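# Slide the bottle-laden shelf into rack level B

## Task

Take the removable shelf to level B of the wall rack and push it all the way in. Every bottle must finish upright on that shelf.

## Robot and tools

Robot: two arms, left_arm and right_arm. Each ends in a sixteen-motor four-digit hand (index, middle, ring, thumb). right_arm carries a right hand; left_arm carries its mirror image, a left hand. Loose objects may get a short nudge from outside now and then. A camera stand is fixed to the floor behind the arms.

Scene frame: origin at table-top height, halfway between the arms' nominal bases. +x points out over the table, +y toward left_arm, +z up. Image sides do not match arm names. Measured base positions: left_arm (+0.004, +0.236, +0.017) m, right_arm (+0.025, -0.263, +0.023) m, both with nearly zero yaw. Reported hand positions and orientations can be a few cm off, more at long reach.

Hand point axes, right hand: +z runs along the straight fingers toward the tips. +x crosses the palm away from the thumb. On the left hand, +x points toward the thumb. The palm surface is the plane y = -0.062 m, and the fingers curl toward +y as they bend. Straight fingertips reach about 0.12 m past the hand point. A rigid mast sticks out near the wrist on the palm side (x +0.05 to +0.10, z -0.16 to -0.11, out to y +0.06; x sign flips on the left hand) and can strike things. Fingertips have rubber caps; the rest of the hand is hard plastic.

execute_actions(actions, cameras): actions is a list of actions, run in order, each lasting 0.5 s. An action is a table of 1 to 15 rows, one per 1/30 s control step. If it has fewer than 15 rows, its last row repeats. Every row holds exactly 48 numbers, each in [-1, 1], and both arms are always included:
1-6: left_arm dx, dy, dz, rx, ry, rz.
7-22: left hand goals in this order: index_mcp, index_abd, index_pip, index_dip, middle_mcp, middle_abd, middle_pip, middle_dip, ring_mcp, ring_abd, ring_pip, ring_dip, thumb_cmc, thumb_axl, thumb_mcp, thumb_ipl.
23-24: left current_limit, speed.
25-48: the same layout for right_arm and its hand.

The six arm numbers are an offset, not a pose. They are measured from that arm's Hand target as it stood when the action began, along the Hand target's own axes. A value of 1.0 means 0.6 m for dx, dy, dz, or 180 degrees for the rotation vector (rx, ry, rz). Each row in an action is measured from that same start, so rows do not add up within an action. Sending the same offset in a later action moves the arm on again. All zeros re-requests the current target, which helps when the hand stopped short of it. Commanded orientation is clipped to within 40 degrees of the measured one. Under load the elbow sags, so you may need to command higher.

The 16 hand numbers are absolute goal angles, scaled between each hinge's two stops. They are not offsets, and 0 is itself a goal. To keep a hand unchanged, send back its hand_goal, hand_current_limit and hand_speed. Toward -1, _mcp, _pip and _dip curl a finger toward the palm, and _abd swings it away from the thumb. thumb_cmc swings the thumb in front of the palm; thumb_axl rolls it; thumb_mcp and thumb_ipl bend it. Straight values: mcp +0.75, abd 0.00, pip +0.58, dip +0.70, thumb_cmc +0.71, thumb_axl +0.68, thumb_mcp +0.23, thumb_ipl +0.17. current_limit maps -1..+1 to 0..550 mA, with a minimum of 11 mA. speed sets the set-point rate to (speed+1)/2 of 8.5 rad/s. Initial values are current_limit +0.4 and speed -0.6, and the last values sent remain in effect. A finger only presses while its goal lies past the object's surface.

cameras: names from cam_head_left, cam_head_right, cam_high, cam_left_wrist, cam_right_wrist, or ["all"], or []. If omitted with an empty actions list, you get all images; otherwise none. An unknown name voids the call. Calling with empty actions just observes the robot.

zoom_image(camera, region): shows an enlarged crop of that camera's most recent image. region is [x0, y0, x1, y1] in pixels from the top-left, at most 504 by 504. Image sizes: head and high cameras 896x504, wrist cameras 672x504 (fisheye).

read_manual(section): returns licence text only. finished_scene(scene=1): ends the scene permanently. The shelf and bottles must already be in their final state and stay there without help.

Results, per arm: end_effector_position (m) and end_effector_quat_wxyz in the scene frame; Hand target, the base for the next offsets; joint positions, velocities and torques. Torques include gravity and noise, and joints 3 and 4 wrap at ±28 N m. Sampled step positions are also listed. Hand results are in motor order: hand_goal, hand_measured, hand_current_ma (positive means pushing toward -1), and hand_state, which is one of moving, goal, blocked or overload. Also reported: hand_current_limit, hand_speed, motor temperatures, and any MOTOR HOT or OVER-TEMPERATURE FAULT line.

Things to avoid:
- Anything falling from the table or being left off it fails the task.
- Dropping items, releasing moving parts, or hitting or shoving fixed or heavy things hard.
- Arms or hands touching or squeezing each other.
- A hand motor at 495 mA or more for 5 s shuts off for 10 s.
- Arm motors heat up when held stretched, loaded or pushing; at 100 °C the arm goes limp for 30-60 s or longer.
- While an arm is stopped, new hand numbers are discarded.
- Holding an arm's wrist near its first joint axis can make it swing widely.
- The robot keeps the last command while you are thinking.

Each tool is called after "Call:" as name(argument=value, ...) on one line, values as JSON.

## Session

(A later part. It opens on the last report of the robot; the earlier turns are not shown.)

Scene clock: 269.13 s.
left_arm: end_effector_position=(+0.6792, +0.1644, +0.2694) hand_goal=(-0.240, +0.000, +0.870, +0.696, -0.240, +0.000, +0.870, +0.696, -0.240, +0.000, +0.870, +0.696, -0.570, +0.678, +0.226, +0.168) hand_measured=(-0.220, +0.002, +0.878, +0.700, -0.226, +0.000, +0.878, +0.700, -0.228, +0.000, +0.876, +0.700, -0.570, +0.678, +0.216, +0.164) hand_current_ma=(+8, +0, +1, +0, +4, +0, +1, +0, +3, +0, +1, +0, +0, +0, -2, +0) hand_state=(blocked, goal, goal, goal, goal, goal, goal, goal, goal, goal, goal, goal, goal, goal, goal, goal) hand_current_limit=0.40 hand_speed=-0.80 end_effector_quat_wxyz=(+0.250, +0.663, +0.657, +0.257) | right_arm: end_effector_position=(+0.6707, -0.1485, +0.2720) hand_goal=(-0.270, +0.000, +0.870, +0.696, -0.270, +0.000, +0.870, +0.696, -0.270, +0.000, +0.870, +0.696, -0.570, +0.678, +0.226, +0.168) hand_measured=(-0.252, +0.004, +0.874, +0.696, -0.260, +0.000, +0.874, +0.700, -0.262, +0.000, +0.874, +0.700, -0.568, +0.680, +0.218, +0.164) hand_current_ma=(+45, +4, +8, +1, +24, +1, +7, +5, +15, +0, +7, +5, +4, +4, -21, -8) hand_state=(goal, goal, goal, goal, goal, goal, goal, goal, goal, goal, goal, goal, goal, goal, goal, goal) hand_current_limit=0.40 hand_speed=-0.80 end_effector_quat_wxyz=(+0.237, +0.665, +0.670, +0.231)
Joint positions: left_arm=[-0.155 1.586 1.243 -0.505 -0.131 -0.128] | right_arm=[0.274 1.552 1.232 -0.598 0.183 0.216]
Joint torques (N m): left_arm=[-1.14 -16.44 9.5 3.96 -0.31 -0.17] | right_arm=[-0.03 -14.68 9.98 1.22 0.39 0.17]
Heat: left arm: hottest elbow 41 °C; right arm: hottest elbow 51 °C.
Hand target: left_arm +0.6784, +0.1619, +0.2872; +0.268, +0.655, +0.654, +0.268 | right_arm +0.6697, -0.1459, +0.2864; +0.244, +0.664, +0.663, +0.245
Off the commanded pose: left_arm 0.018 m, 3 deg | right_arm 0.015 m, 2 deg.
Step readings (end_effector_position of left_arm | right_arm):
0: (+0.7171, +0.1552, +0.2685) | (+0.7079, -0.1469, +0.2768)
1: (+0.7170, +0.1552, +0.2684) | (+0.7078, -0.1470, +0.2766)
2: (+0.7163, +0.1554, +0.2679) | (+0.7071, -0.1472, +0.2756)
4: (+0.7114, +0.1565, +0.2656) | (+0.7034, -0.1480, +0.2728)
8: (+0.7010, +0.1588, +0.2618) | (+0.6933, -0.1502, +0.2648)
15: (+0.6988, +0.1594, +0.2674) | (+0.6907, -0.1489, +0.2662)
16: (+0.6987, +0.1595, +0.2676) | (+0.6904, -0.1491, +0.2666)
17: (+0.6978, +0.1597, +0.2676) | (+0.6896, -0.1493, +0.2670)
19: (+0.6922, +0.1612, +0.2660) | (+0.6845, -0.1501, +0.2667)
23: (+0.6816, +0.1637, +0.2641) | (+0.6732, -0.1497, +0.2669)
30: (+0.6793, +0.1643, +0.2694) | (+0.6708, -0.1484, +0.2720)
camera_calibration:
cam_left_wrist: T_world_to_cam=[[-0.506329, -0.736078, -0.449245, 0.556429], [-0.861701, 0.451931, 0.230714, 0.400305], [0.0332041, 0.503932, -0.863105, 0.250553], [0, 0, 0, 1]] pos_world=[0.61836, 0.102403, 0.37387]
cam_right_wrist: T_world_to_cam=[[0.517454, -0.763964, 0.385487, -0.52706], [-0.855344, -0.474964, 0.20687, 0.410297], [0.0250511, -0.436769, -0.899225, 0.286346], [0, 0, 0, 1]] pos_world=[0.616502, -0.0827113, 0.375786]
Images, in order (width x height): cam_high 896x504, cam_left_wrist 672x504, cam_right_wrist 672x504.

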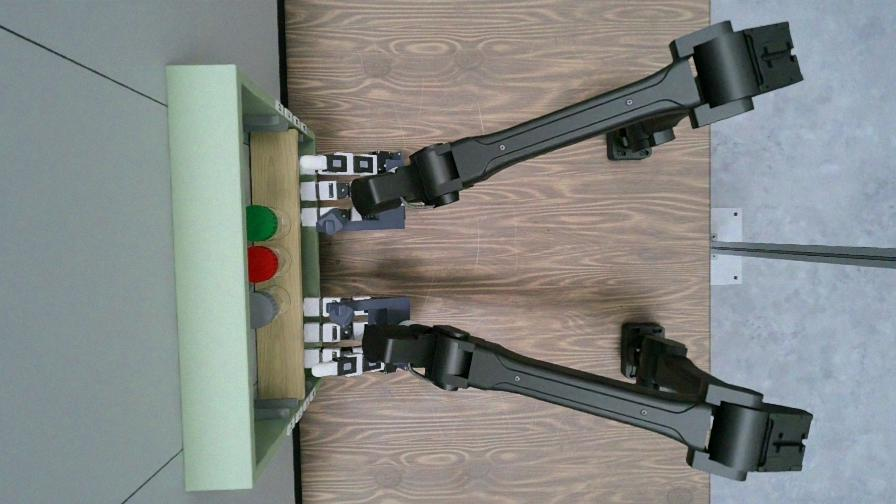

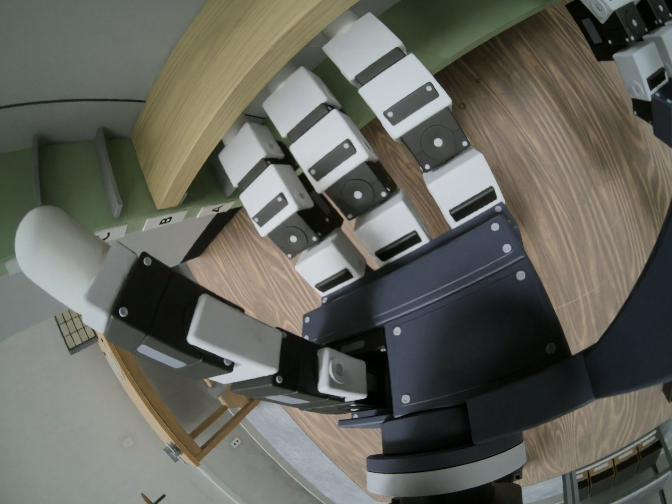

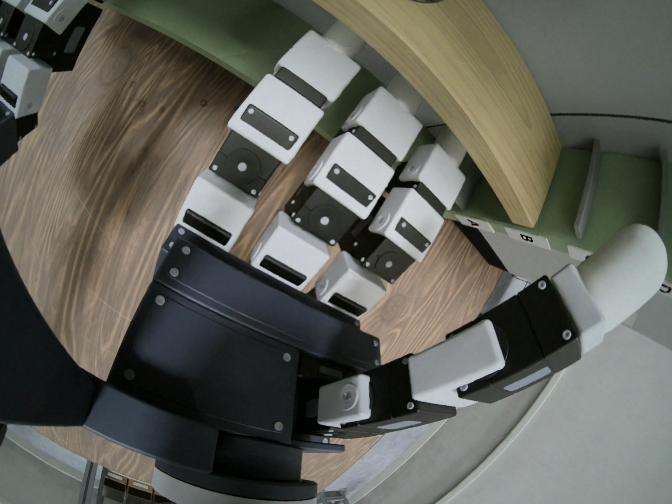

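Call:
execute_actions(actions=[[[0,-0.0236,-0.0235,0,0,0,-0.24,0,0.869,0.696,-0.24,0,0.869,0.696,-0.24,0,0.869,0.696,-0.571,0.678,0.226,0.168,0.4,-0.8,0,-0.025,-0.022,0,0,0,-0.27,0,0.869,0.696,-0.27,0,0.869,0.696,-0.27,0,0.869,0.696,-0.571,0.678,0.226,0.168,0.4,-0.8]],[[0,-0.0236,-0.0235,0,0,0,-0.24,0,0.869,0.696,-0.24,0,0.869,0.696,-0.24,0,0.869,0.696,-0.571,0.678,0.226,0.168,0.4,-0.8,0,-0.025,-0.022,0,0,0,-0.27,0,0.869,0.696,-0.27,0,0.869,0.696,-0.27,0,0.869,0.696,-0.571,0.678,0.226,0.168,0.4,-0.8]],[[0,-0.0236,-0.0235,0,0,0,-0.24,0,0.869,0.696,-0.24,0,0.869,0.696,-0.24,0,0.869,0.696,-0.571,0.678,0.226,0.168,0.4,-0.8,0,-0.025,-0.022,0,0,0,-0.27,0,0.869,0.696,-0.27,0,0.869,0.696,-0.27,0,0.869,0.696,-0.571,0.678,0.226,0.168,0.4,-0.8]]], cameras=["all"])

Call:
zoom_image(camera="cam_left_wrist", region=[60, 30, 240, 210])

Call:
zoom_image(camera="cam_right_wrist", region=[440, 30, 620, 210])

Call:
zoom_image(camera="cam_high", region=[230, 90, 330, 430])

Call:
zoom_image(camera="cam_head_left", region=[370, 10, 560, 140])

Scene clock: 272.23 s.
left_arm: end_effector_position=(+0.6198, +0.1675, +0.2738) hand_goal=(-0.240, +0.000, +0.870, +0.696, -0.240, +0.000, +0.870, +0.696, -0.240, +0.000, +0.870, +0.696, -0.570, +0.678, +0.226, +0.168) hand_measured=(-0.220, +0.002, +0.878, +0.700, -0.226, +0.000, +0.878, +0.700, -0.228, +0.000, +0.876, +0.700, -0.570, +0.678, +0.216, +0.164) hand_current_ma=(+8, +0, +1, +0, +4, +0, +1, +0, +3, +0, +1, +0, +0, +0, -2, +0) hand_state=(blocked, goal, goal, goal, goal, goal, goal, goal, goal, goal, goal, goal, goal, goal, goal, goal) hand_current_limit=0.40 hand_speed=-0.80 end_effector_quat_wxyz=(+0.252, +0.660, +0.658, +0.260) | right_arm: end_effector_position=(+0.6110, -0.1481, +0.2754) hand_goal=(-0.270, +0.000, +0.870, +0.696, -0.270, +0.000, +0.870, +0.696, -0.270, +0.000, +0.870, +0.696, -0.570, +0.678, +0.226, +0.168) hand_measured=(-0.252, +0.002, +0.874, +0.696, -0.260, +0.000, +0.874, +0.700, -0.262, +0.000, +0.874, +0.700, -0.568, +0.680, +0.218, +0.164) hand_current_ma=(+45, +4, +8, +1, +24, +1, +7, +5, +15, +0, +7, +5, +4, +4, -21, -8) hand_state=(goal, goal, goal, goal, goal, goal, goal, goal, goal, goal, goal, goal, goal, goal, goal, goal) hand_current_limit=0.40 hand_speed=-0.80 end_effector_quat_wxyz=(+0.239, +0.664, +0.669, +0.233)
Joint positions: left_arm=[-0.175 1.435 1.08 -0.488 -0.149 -0.147] | right_arm=[0.315 1.404 1.077 -0.59 0.208 0.247]
Joint torques (N m): left_arm=[-1.61 -13.57 9.76 3.77 -0.32 -0.22] | right_arm=[-0.15 -12.16 9.94 0.99 0.42 0.14]
Heat: left arm: hottest elbow 40 °C; right arm: hottest elbow 51 °C.
Hand target: left_arm +0.6184, +0.1619, +0.2877; +0.268, +0.655, +0.654, +0.268 | right_arm +0.6096, -0.1459, +0.2871; +0.244, +0.664, +0.663, +0.245
Off the commanded pose: left_arm 0.015 m, 2 deg | right_arm 0.012 m, 2 deg.
Step readings (end_effector_position of left_arm | right_arm):
0: (+0.6792, +0.1644, +0.2694) | (+0.6707, -0.1485, +0.2720)
1: (+0.6790, +0.1644, +0.2691) | (+0.6704, -0.1484, +0.2714)
2: (+0.6781, +0.1647, +0.2688) | (+0.6695, -0.1484, +0.2711)
4: (+0.6727, +0.1662, +0.2668) | (+0.6644, -0.1493, +0.2691)
8: (+0.6621, +0.1686, +0.2647) | (+0.6534, -0.1499, +0.2668)
15: (+0.6596, +0.1686, +0.2707) | (+0.6507, -0.1484, +0.2721)
16: (+0.6594, +0.1687, +0.2705) | (+0.6505, -0.1485, +0.2721)
17: (+0.6585, +0.1688, +0.2702) | (+0.6496, -0.1483, +0.2718)
19: (+0.6530, +0.1685, +0.2683) | (+0.6446, -0.1494, +0.2704)
23: (+0.6423, +0.1689, +0.2666) | (+0.6336, -0.1496, +0.2687)
30: (+0.6397, +0.1677, +0.2722) | (+0.6308, -0.1482, +0.2737)
31: (+0.6394, +0.1678, +0.2720) | (+0.6307, -0.1483, +0.2738)
32: (+0.6386, +0.1680, +0.2718) | (+0.6298, -0.1482, +0.2733)
34: (+0.6330, +0.1684, +0.2693) | (+0.6247, -0.1489, +0.2718)
38: (+0.6224, +0.1687, +0.2680) | (+0.6139, -0.1494, +0.2703)
45: (+0.6198, +0.1677, +0.2738) | (+0.6110, -0.1480, +0.2753)
camera_calibration:
cam_left_wrist: T_world_to_cam=[[-0.498797, -0.739086, -0.452718, 0.527328], [-0.865909, 0.447519, 0.223445, 0.351977], [0.0374547, 0.503466, -0.863203, 0.252298], [0, 0, 0, 1]] pos_world=[0.55836, 0.105201, 0.377868]
cam_right_wrist: T_world_to_cam=[[0.515006, -0.764021, 0.38864, -0.4965], [-0.856621, -0.475202, 0.200958, 0.361141], [0.031146, -0.436412, -0.899208, 0.287369], [0, 0, 0, 1]] pos_world=[0.556111, -0.0823107, 0.37879]

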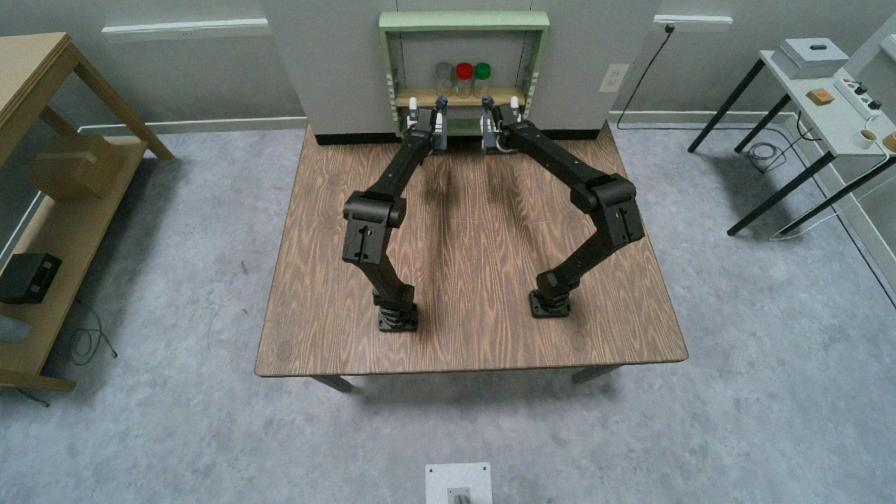

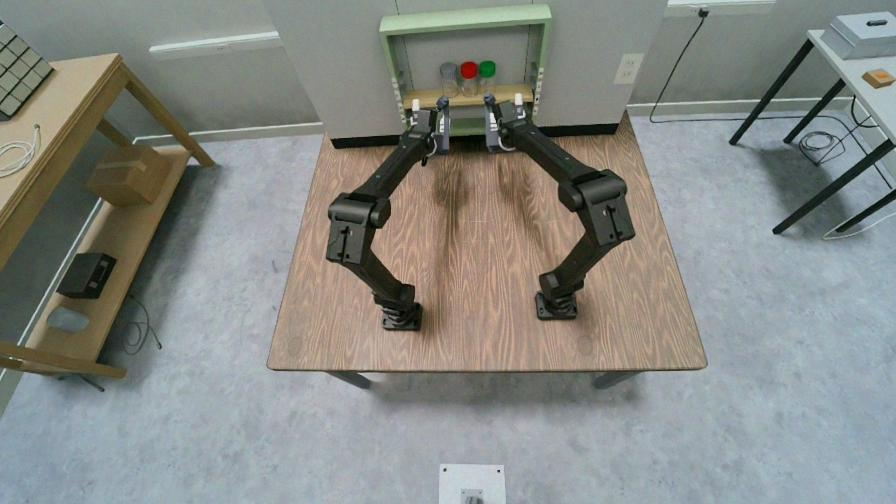

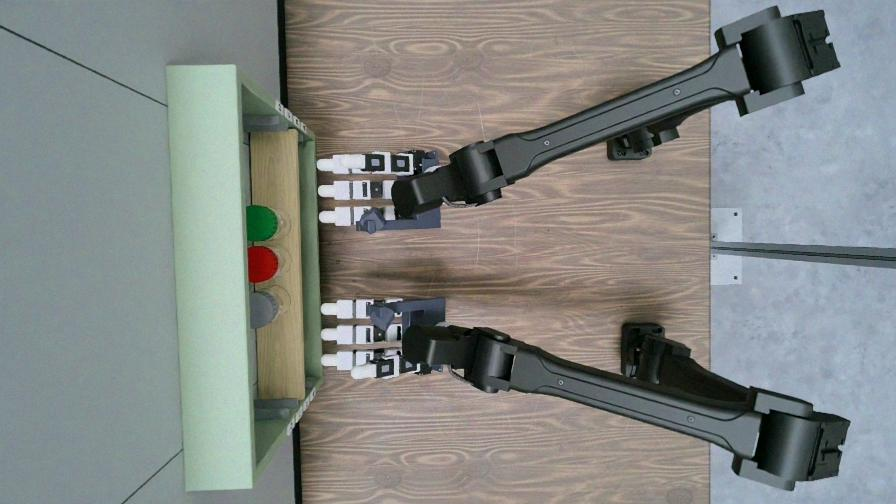

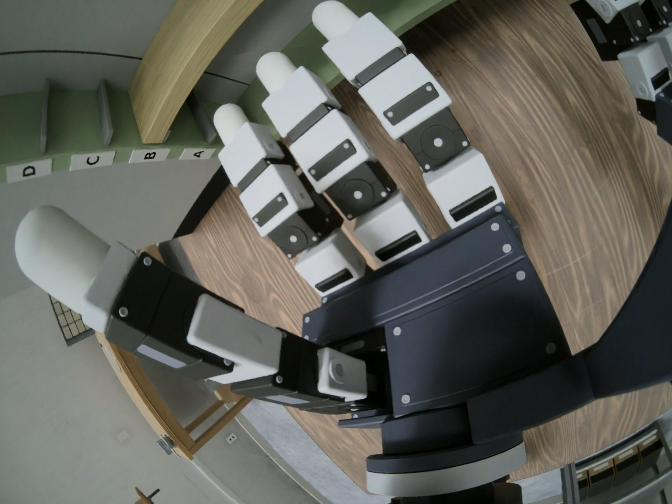

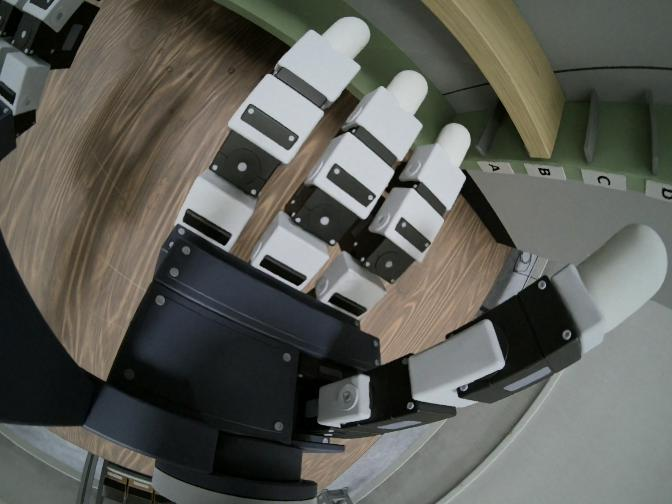

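Scaled by 2.800 from the camera's 672x504 image, which has a finer 960x720 frame.

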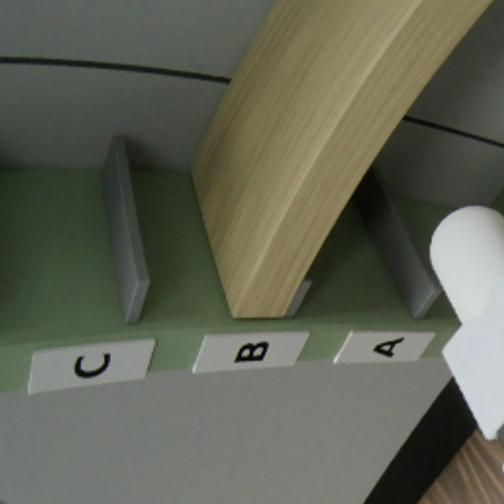

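Scaled by 2.800 from the camera's 672x504 image, which has a finer 960x720 frame.

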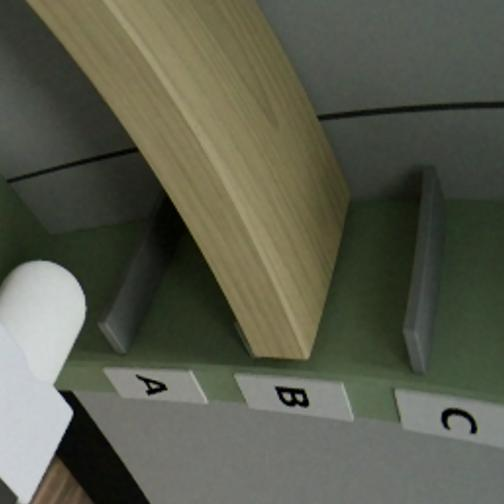

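Scaled by 1.482.

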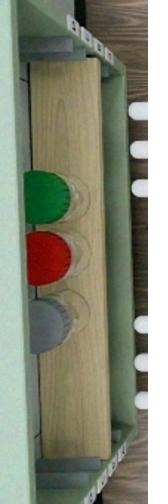

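Scaled by 2.653.

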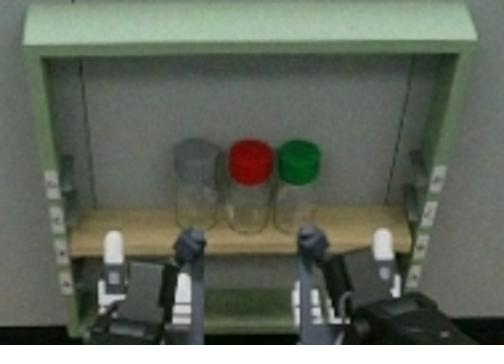

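Call:
execute_actions(actions=[[[0,-0.0354,-0.0353,0,0,0,-0.24,0,0.869,0.696,-0.24,0,0.869,0.696,-0.24,0,0.869,0.696,-0.571,0.678,0.226,0.168,0.4,-0.8,0,-0.0375,-0.033,0,0,0,-0.27,0,0.869,0.696,-0.27,0,0.869,0.696,-0.27,0,0.869,0.696,-0.571,0.678,0.226,0.168,0.4,-0.8]],[[0,-0.0354,-0.0353,0,0,0,-0.24,0,0.869,0.696,-0.24,0,0.869,0.696,-0.24,0,0.869,0.696,-0.571,0.678,0.226,0.168,0.4,-0.8,0,-0.0375,-0.033,0,0,0,-0.27,0,0.869,0.696,-0.27,0,0.869,0.696,-0.27,0,0.869,0.696,-0.571,0.678,0.226,0.168,0.4,-0.8]]], cameras=["cam_head_left","cam_head_right","cam_left_wrist","cam_right_wrist"])

Call:
zoom_image(camera="cam_head_left", region=[370, 10, 560, 140])

Call:
zoom_image(camera="cam_right_wrist", region=[440, 30, 620, 210])

Scene clock: 276.00 s.
left_arm: end_effector_position=(+0.5612, +0.1666, +0.2810) hand_goal=(-0.240, +0.000, +0.870, +0.696, -0.240, +0.000, +0.870, +0.696, -0.240, +0.000, +0.870, +0.696, -0.570, +0.678, +0.226, +0.168) hand_measured=(-0.220, +0.002, +0.878, +0.700, -0.226, +0.000, +0.878, +0.700, -0.228, +0.000, +0.876, +0.700, -0.570, +0.678, +0.218, +0.164) hand_current_ma=(+8, +0, +1, +0, +4, +0, +1, +0, +3, +0, +1, +0, +0, +0, -2, +0) hand_state=(blocked, goal, goal, goal, goal, goal, goal, goal, goal, goal, goal, goal, goal, goal, goal, goal) hand_current_limit=0.40 hand_speed=-0.80 end_effector_quat_wxyz=(+0.260, +0.657, +0.656, +0.266) | right_arm: end_effector_position=(+0.5522, -0.1467, +0.2816) hand_goal=(-0.270, +0.000, +0.870, +0.696, -0.270, +0.000, +0.870, +0.696, -0.270, +0.000, +0.870, +0.696, -0.570, +0.678, +0.226, +0.168) hand_measured=(-0.252, +0.002, +0.874, +0.696, -0.260, +0.000, +0.874, +0.700, -0.262, +0.000, +0.874, +0.700, -0.568, +0.680, +0.218, +0.164) hand_current_ma=(+45, +4, +8, +1, +24, +1, +7, +5, +15, +0, +7, +5, +3, +4, -21, -8) hand_state=(goal, goal, goal, goal, goal, goal, goal, goal, goal, goal, goal, goal, goal, goal, goal, goal) hand_current_limit=0.40 hand_speed=-0.80 end_effector_quat_wxyz=(+0.243, +0.662, +0.667, +0.240)
Joint positions: left_arm=[-0.208 1.275 0.935 -0.485 -0.173 -0.171] | right_arm=[0.368 1.25 0.943 -0.602 0.241 0.289]
Joint torques (N m): left_arm=[-1.55 -11.22 9.73 2.95 -0.36 -0.17] | right_arm=[-0.03 -9.52 10.25 0.54 0.48 0.13]
Heat: left arm: hottest elbow 40 °C; right arm: hottest elbow 50 °C.
Hand target: left_arm +0.5584, +0.1621, +0.2879; +0.268, +0.655, +0.654, +0.268 | right_arm +0.5498, -0.1458, +0.2881; +0.244, +0.663, +0.663, +0.245
Off the commanded pose: left_arm 0.009 m, 1 deg | right_arm 0.007 m, 1 deg.
Step readings (end_effector_position of left_arm | right_arm):
0: (+0.6198, +0.1675, +0.2738) | (+0.6110, -0.1481, +0.2754)
1: (+0.6194, +0.1676, +0.2734) | (+0.6107, -0.1481, +0.2752)
2: (+0.6179, +0.1677, +0.2727) | (+0.6093, -0.1480, +0.2744)
4: (+0.6102, +0.1678, +0.2697) | (+0.6022, -0.1493, +0.2726)
8: (+0.5941, +0.1687, +0.2690) | (+0.5861, -0.1487, +0.2715)
15: (+0.5903, +0.1672, +0.2777) | (+0.5818, -0.1468, +0.2797)
16: (+0.5900, +0.1671, +0.2774) | (+0.5817, -0.1469, +0.2796)
17: (+0.5884, +0.1669, +0.2764) | (+0.5804, -0.1470, +0.2790)
19: (+0.5810, +0.1670, +0.2733) | (+0.5737, -0.1481, +0.2771)
23: (+0.5652, +0.1677, +0.2721) | (+0.5572, -0.1484, +0.2747)
30: (+0.5612, +0.1665, +0.2810) | (+0.5523, -0.1465, +0.2816)
camera_calibration:
cam_left_wrist: T_world_to_cam=[[-0.489292, -0.740696, -0.460395, 0.497829], [-0.870385, 0.448016, 0.204234, 0.307836], [0.0549889, 0.500651, -0.863901, 0.25192], [0, 0, 0, 1]] pos_world=[0.497666, 0.1047, 0.383961]
cam_right_wrist: T_world_to_cam=[[0.509567, -0.765394, 0.393083, -0.46599], [-0.859194, -0.477122, 0.184771, 0.315845], [0.0461265, -0.431888, -0.900747, 0.28819], [0, 0, 0, 1]] pos_world=[0.495532, -0.0815035, 0.3844]
Images, in order (width x height): cam_head_left 896x504, cam_head_right 896x504, cam_left_wrist 672x504, cam_right_wrist 672x504.

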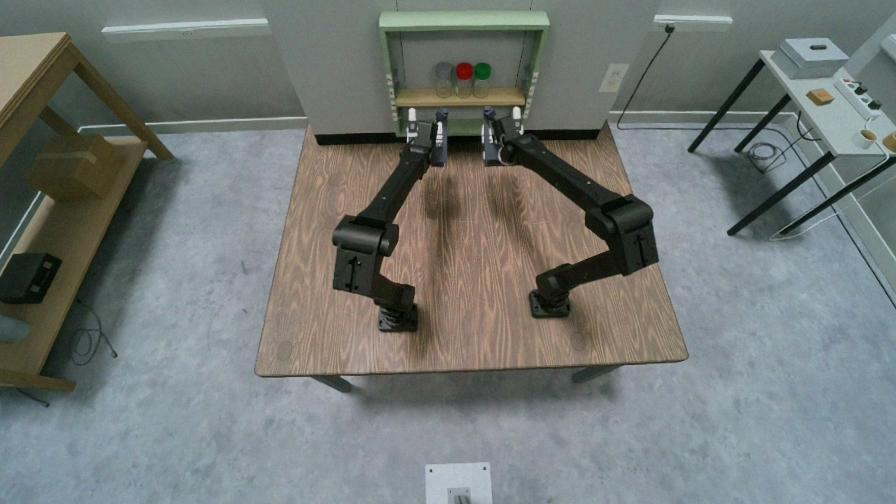

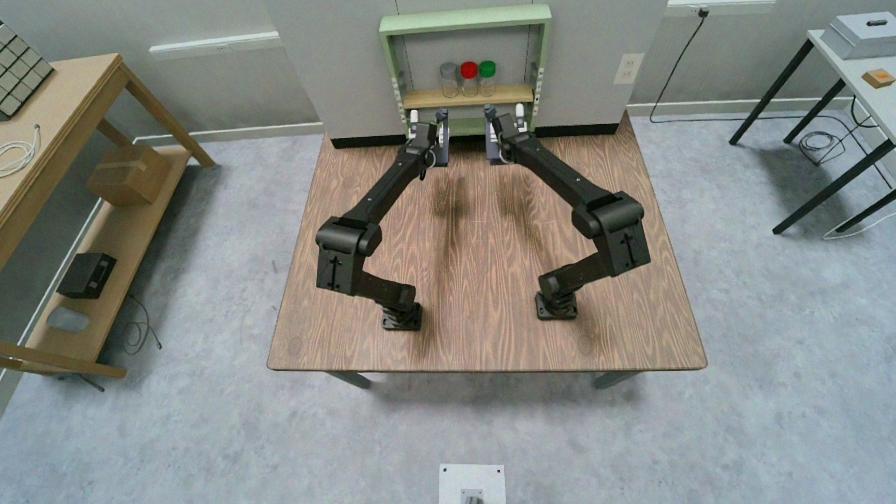

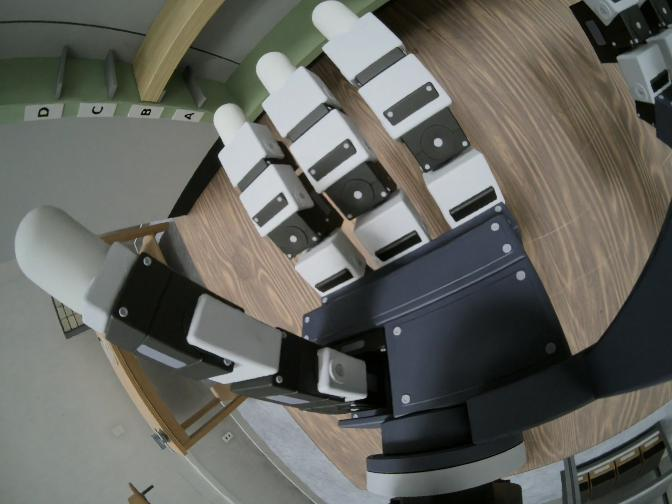

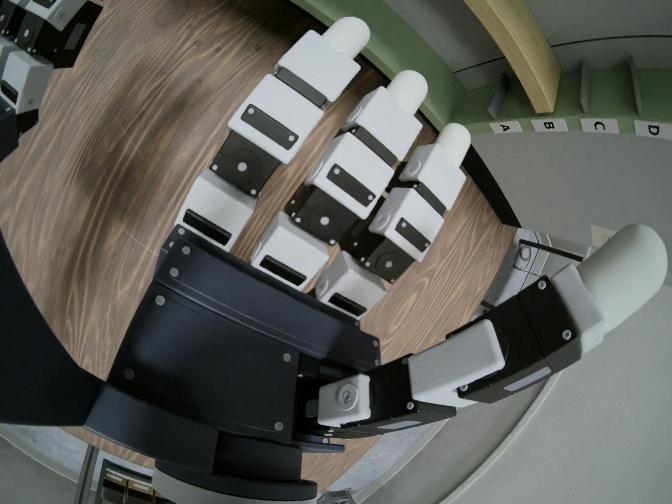

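Scaled by 2.653.

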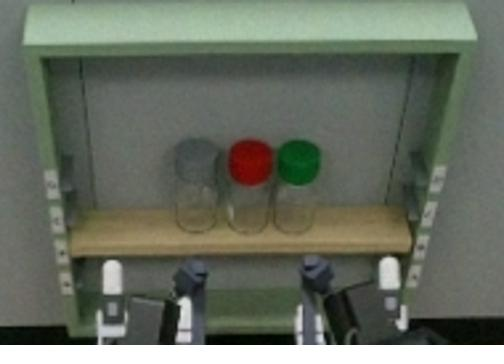

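Scaled by 2.800 from the camera's 672x504 image, which has a finer 960x720 frame.

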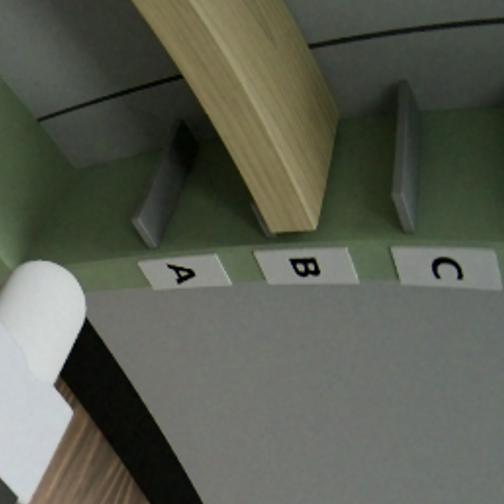

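Call:
finished_scene()

The scene is finished: the task was done.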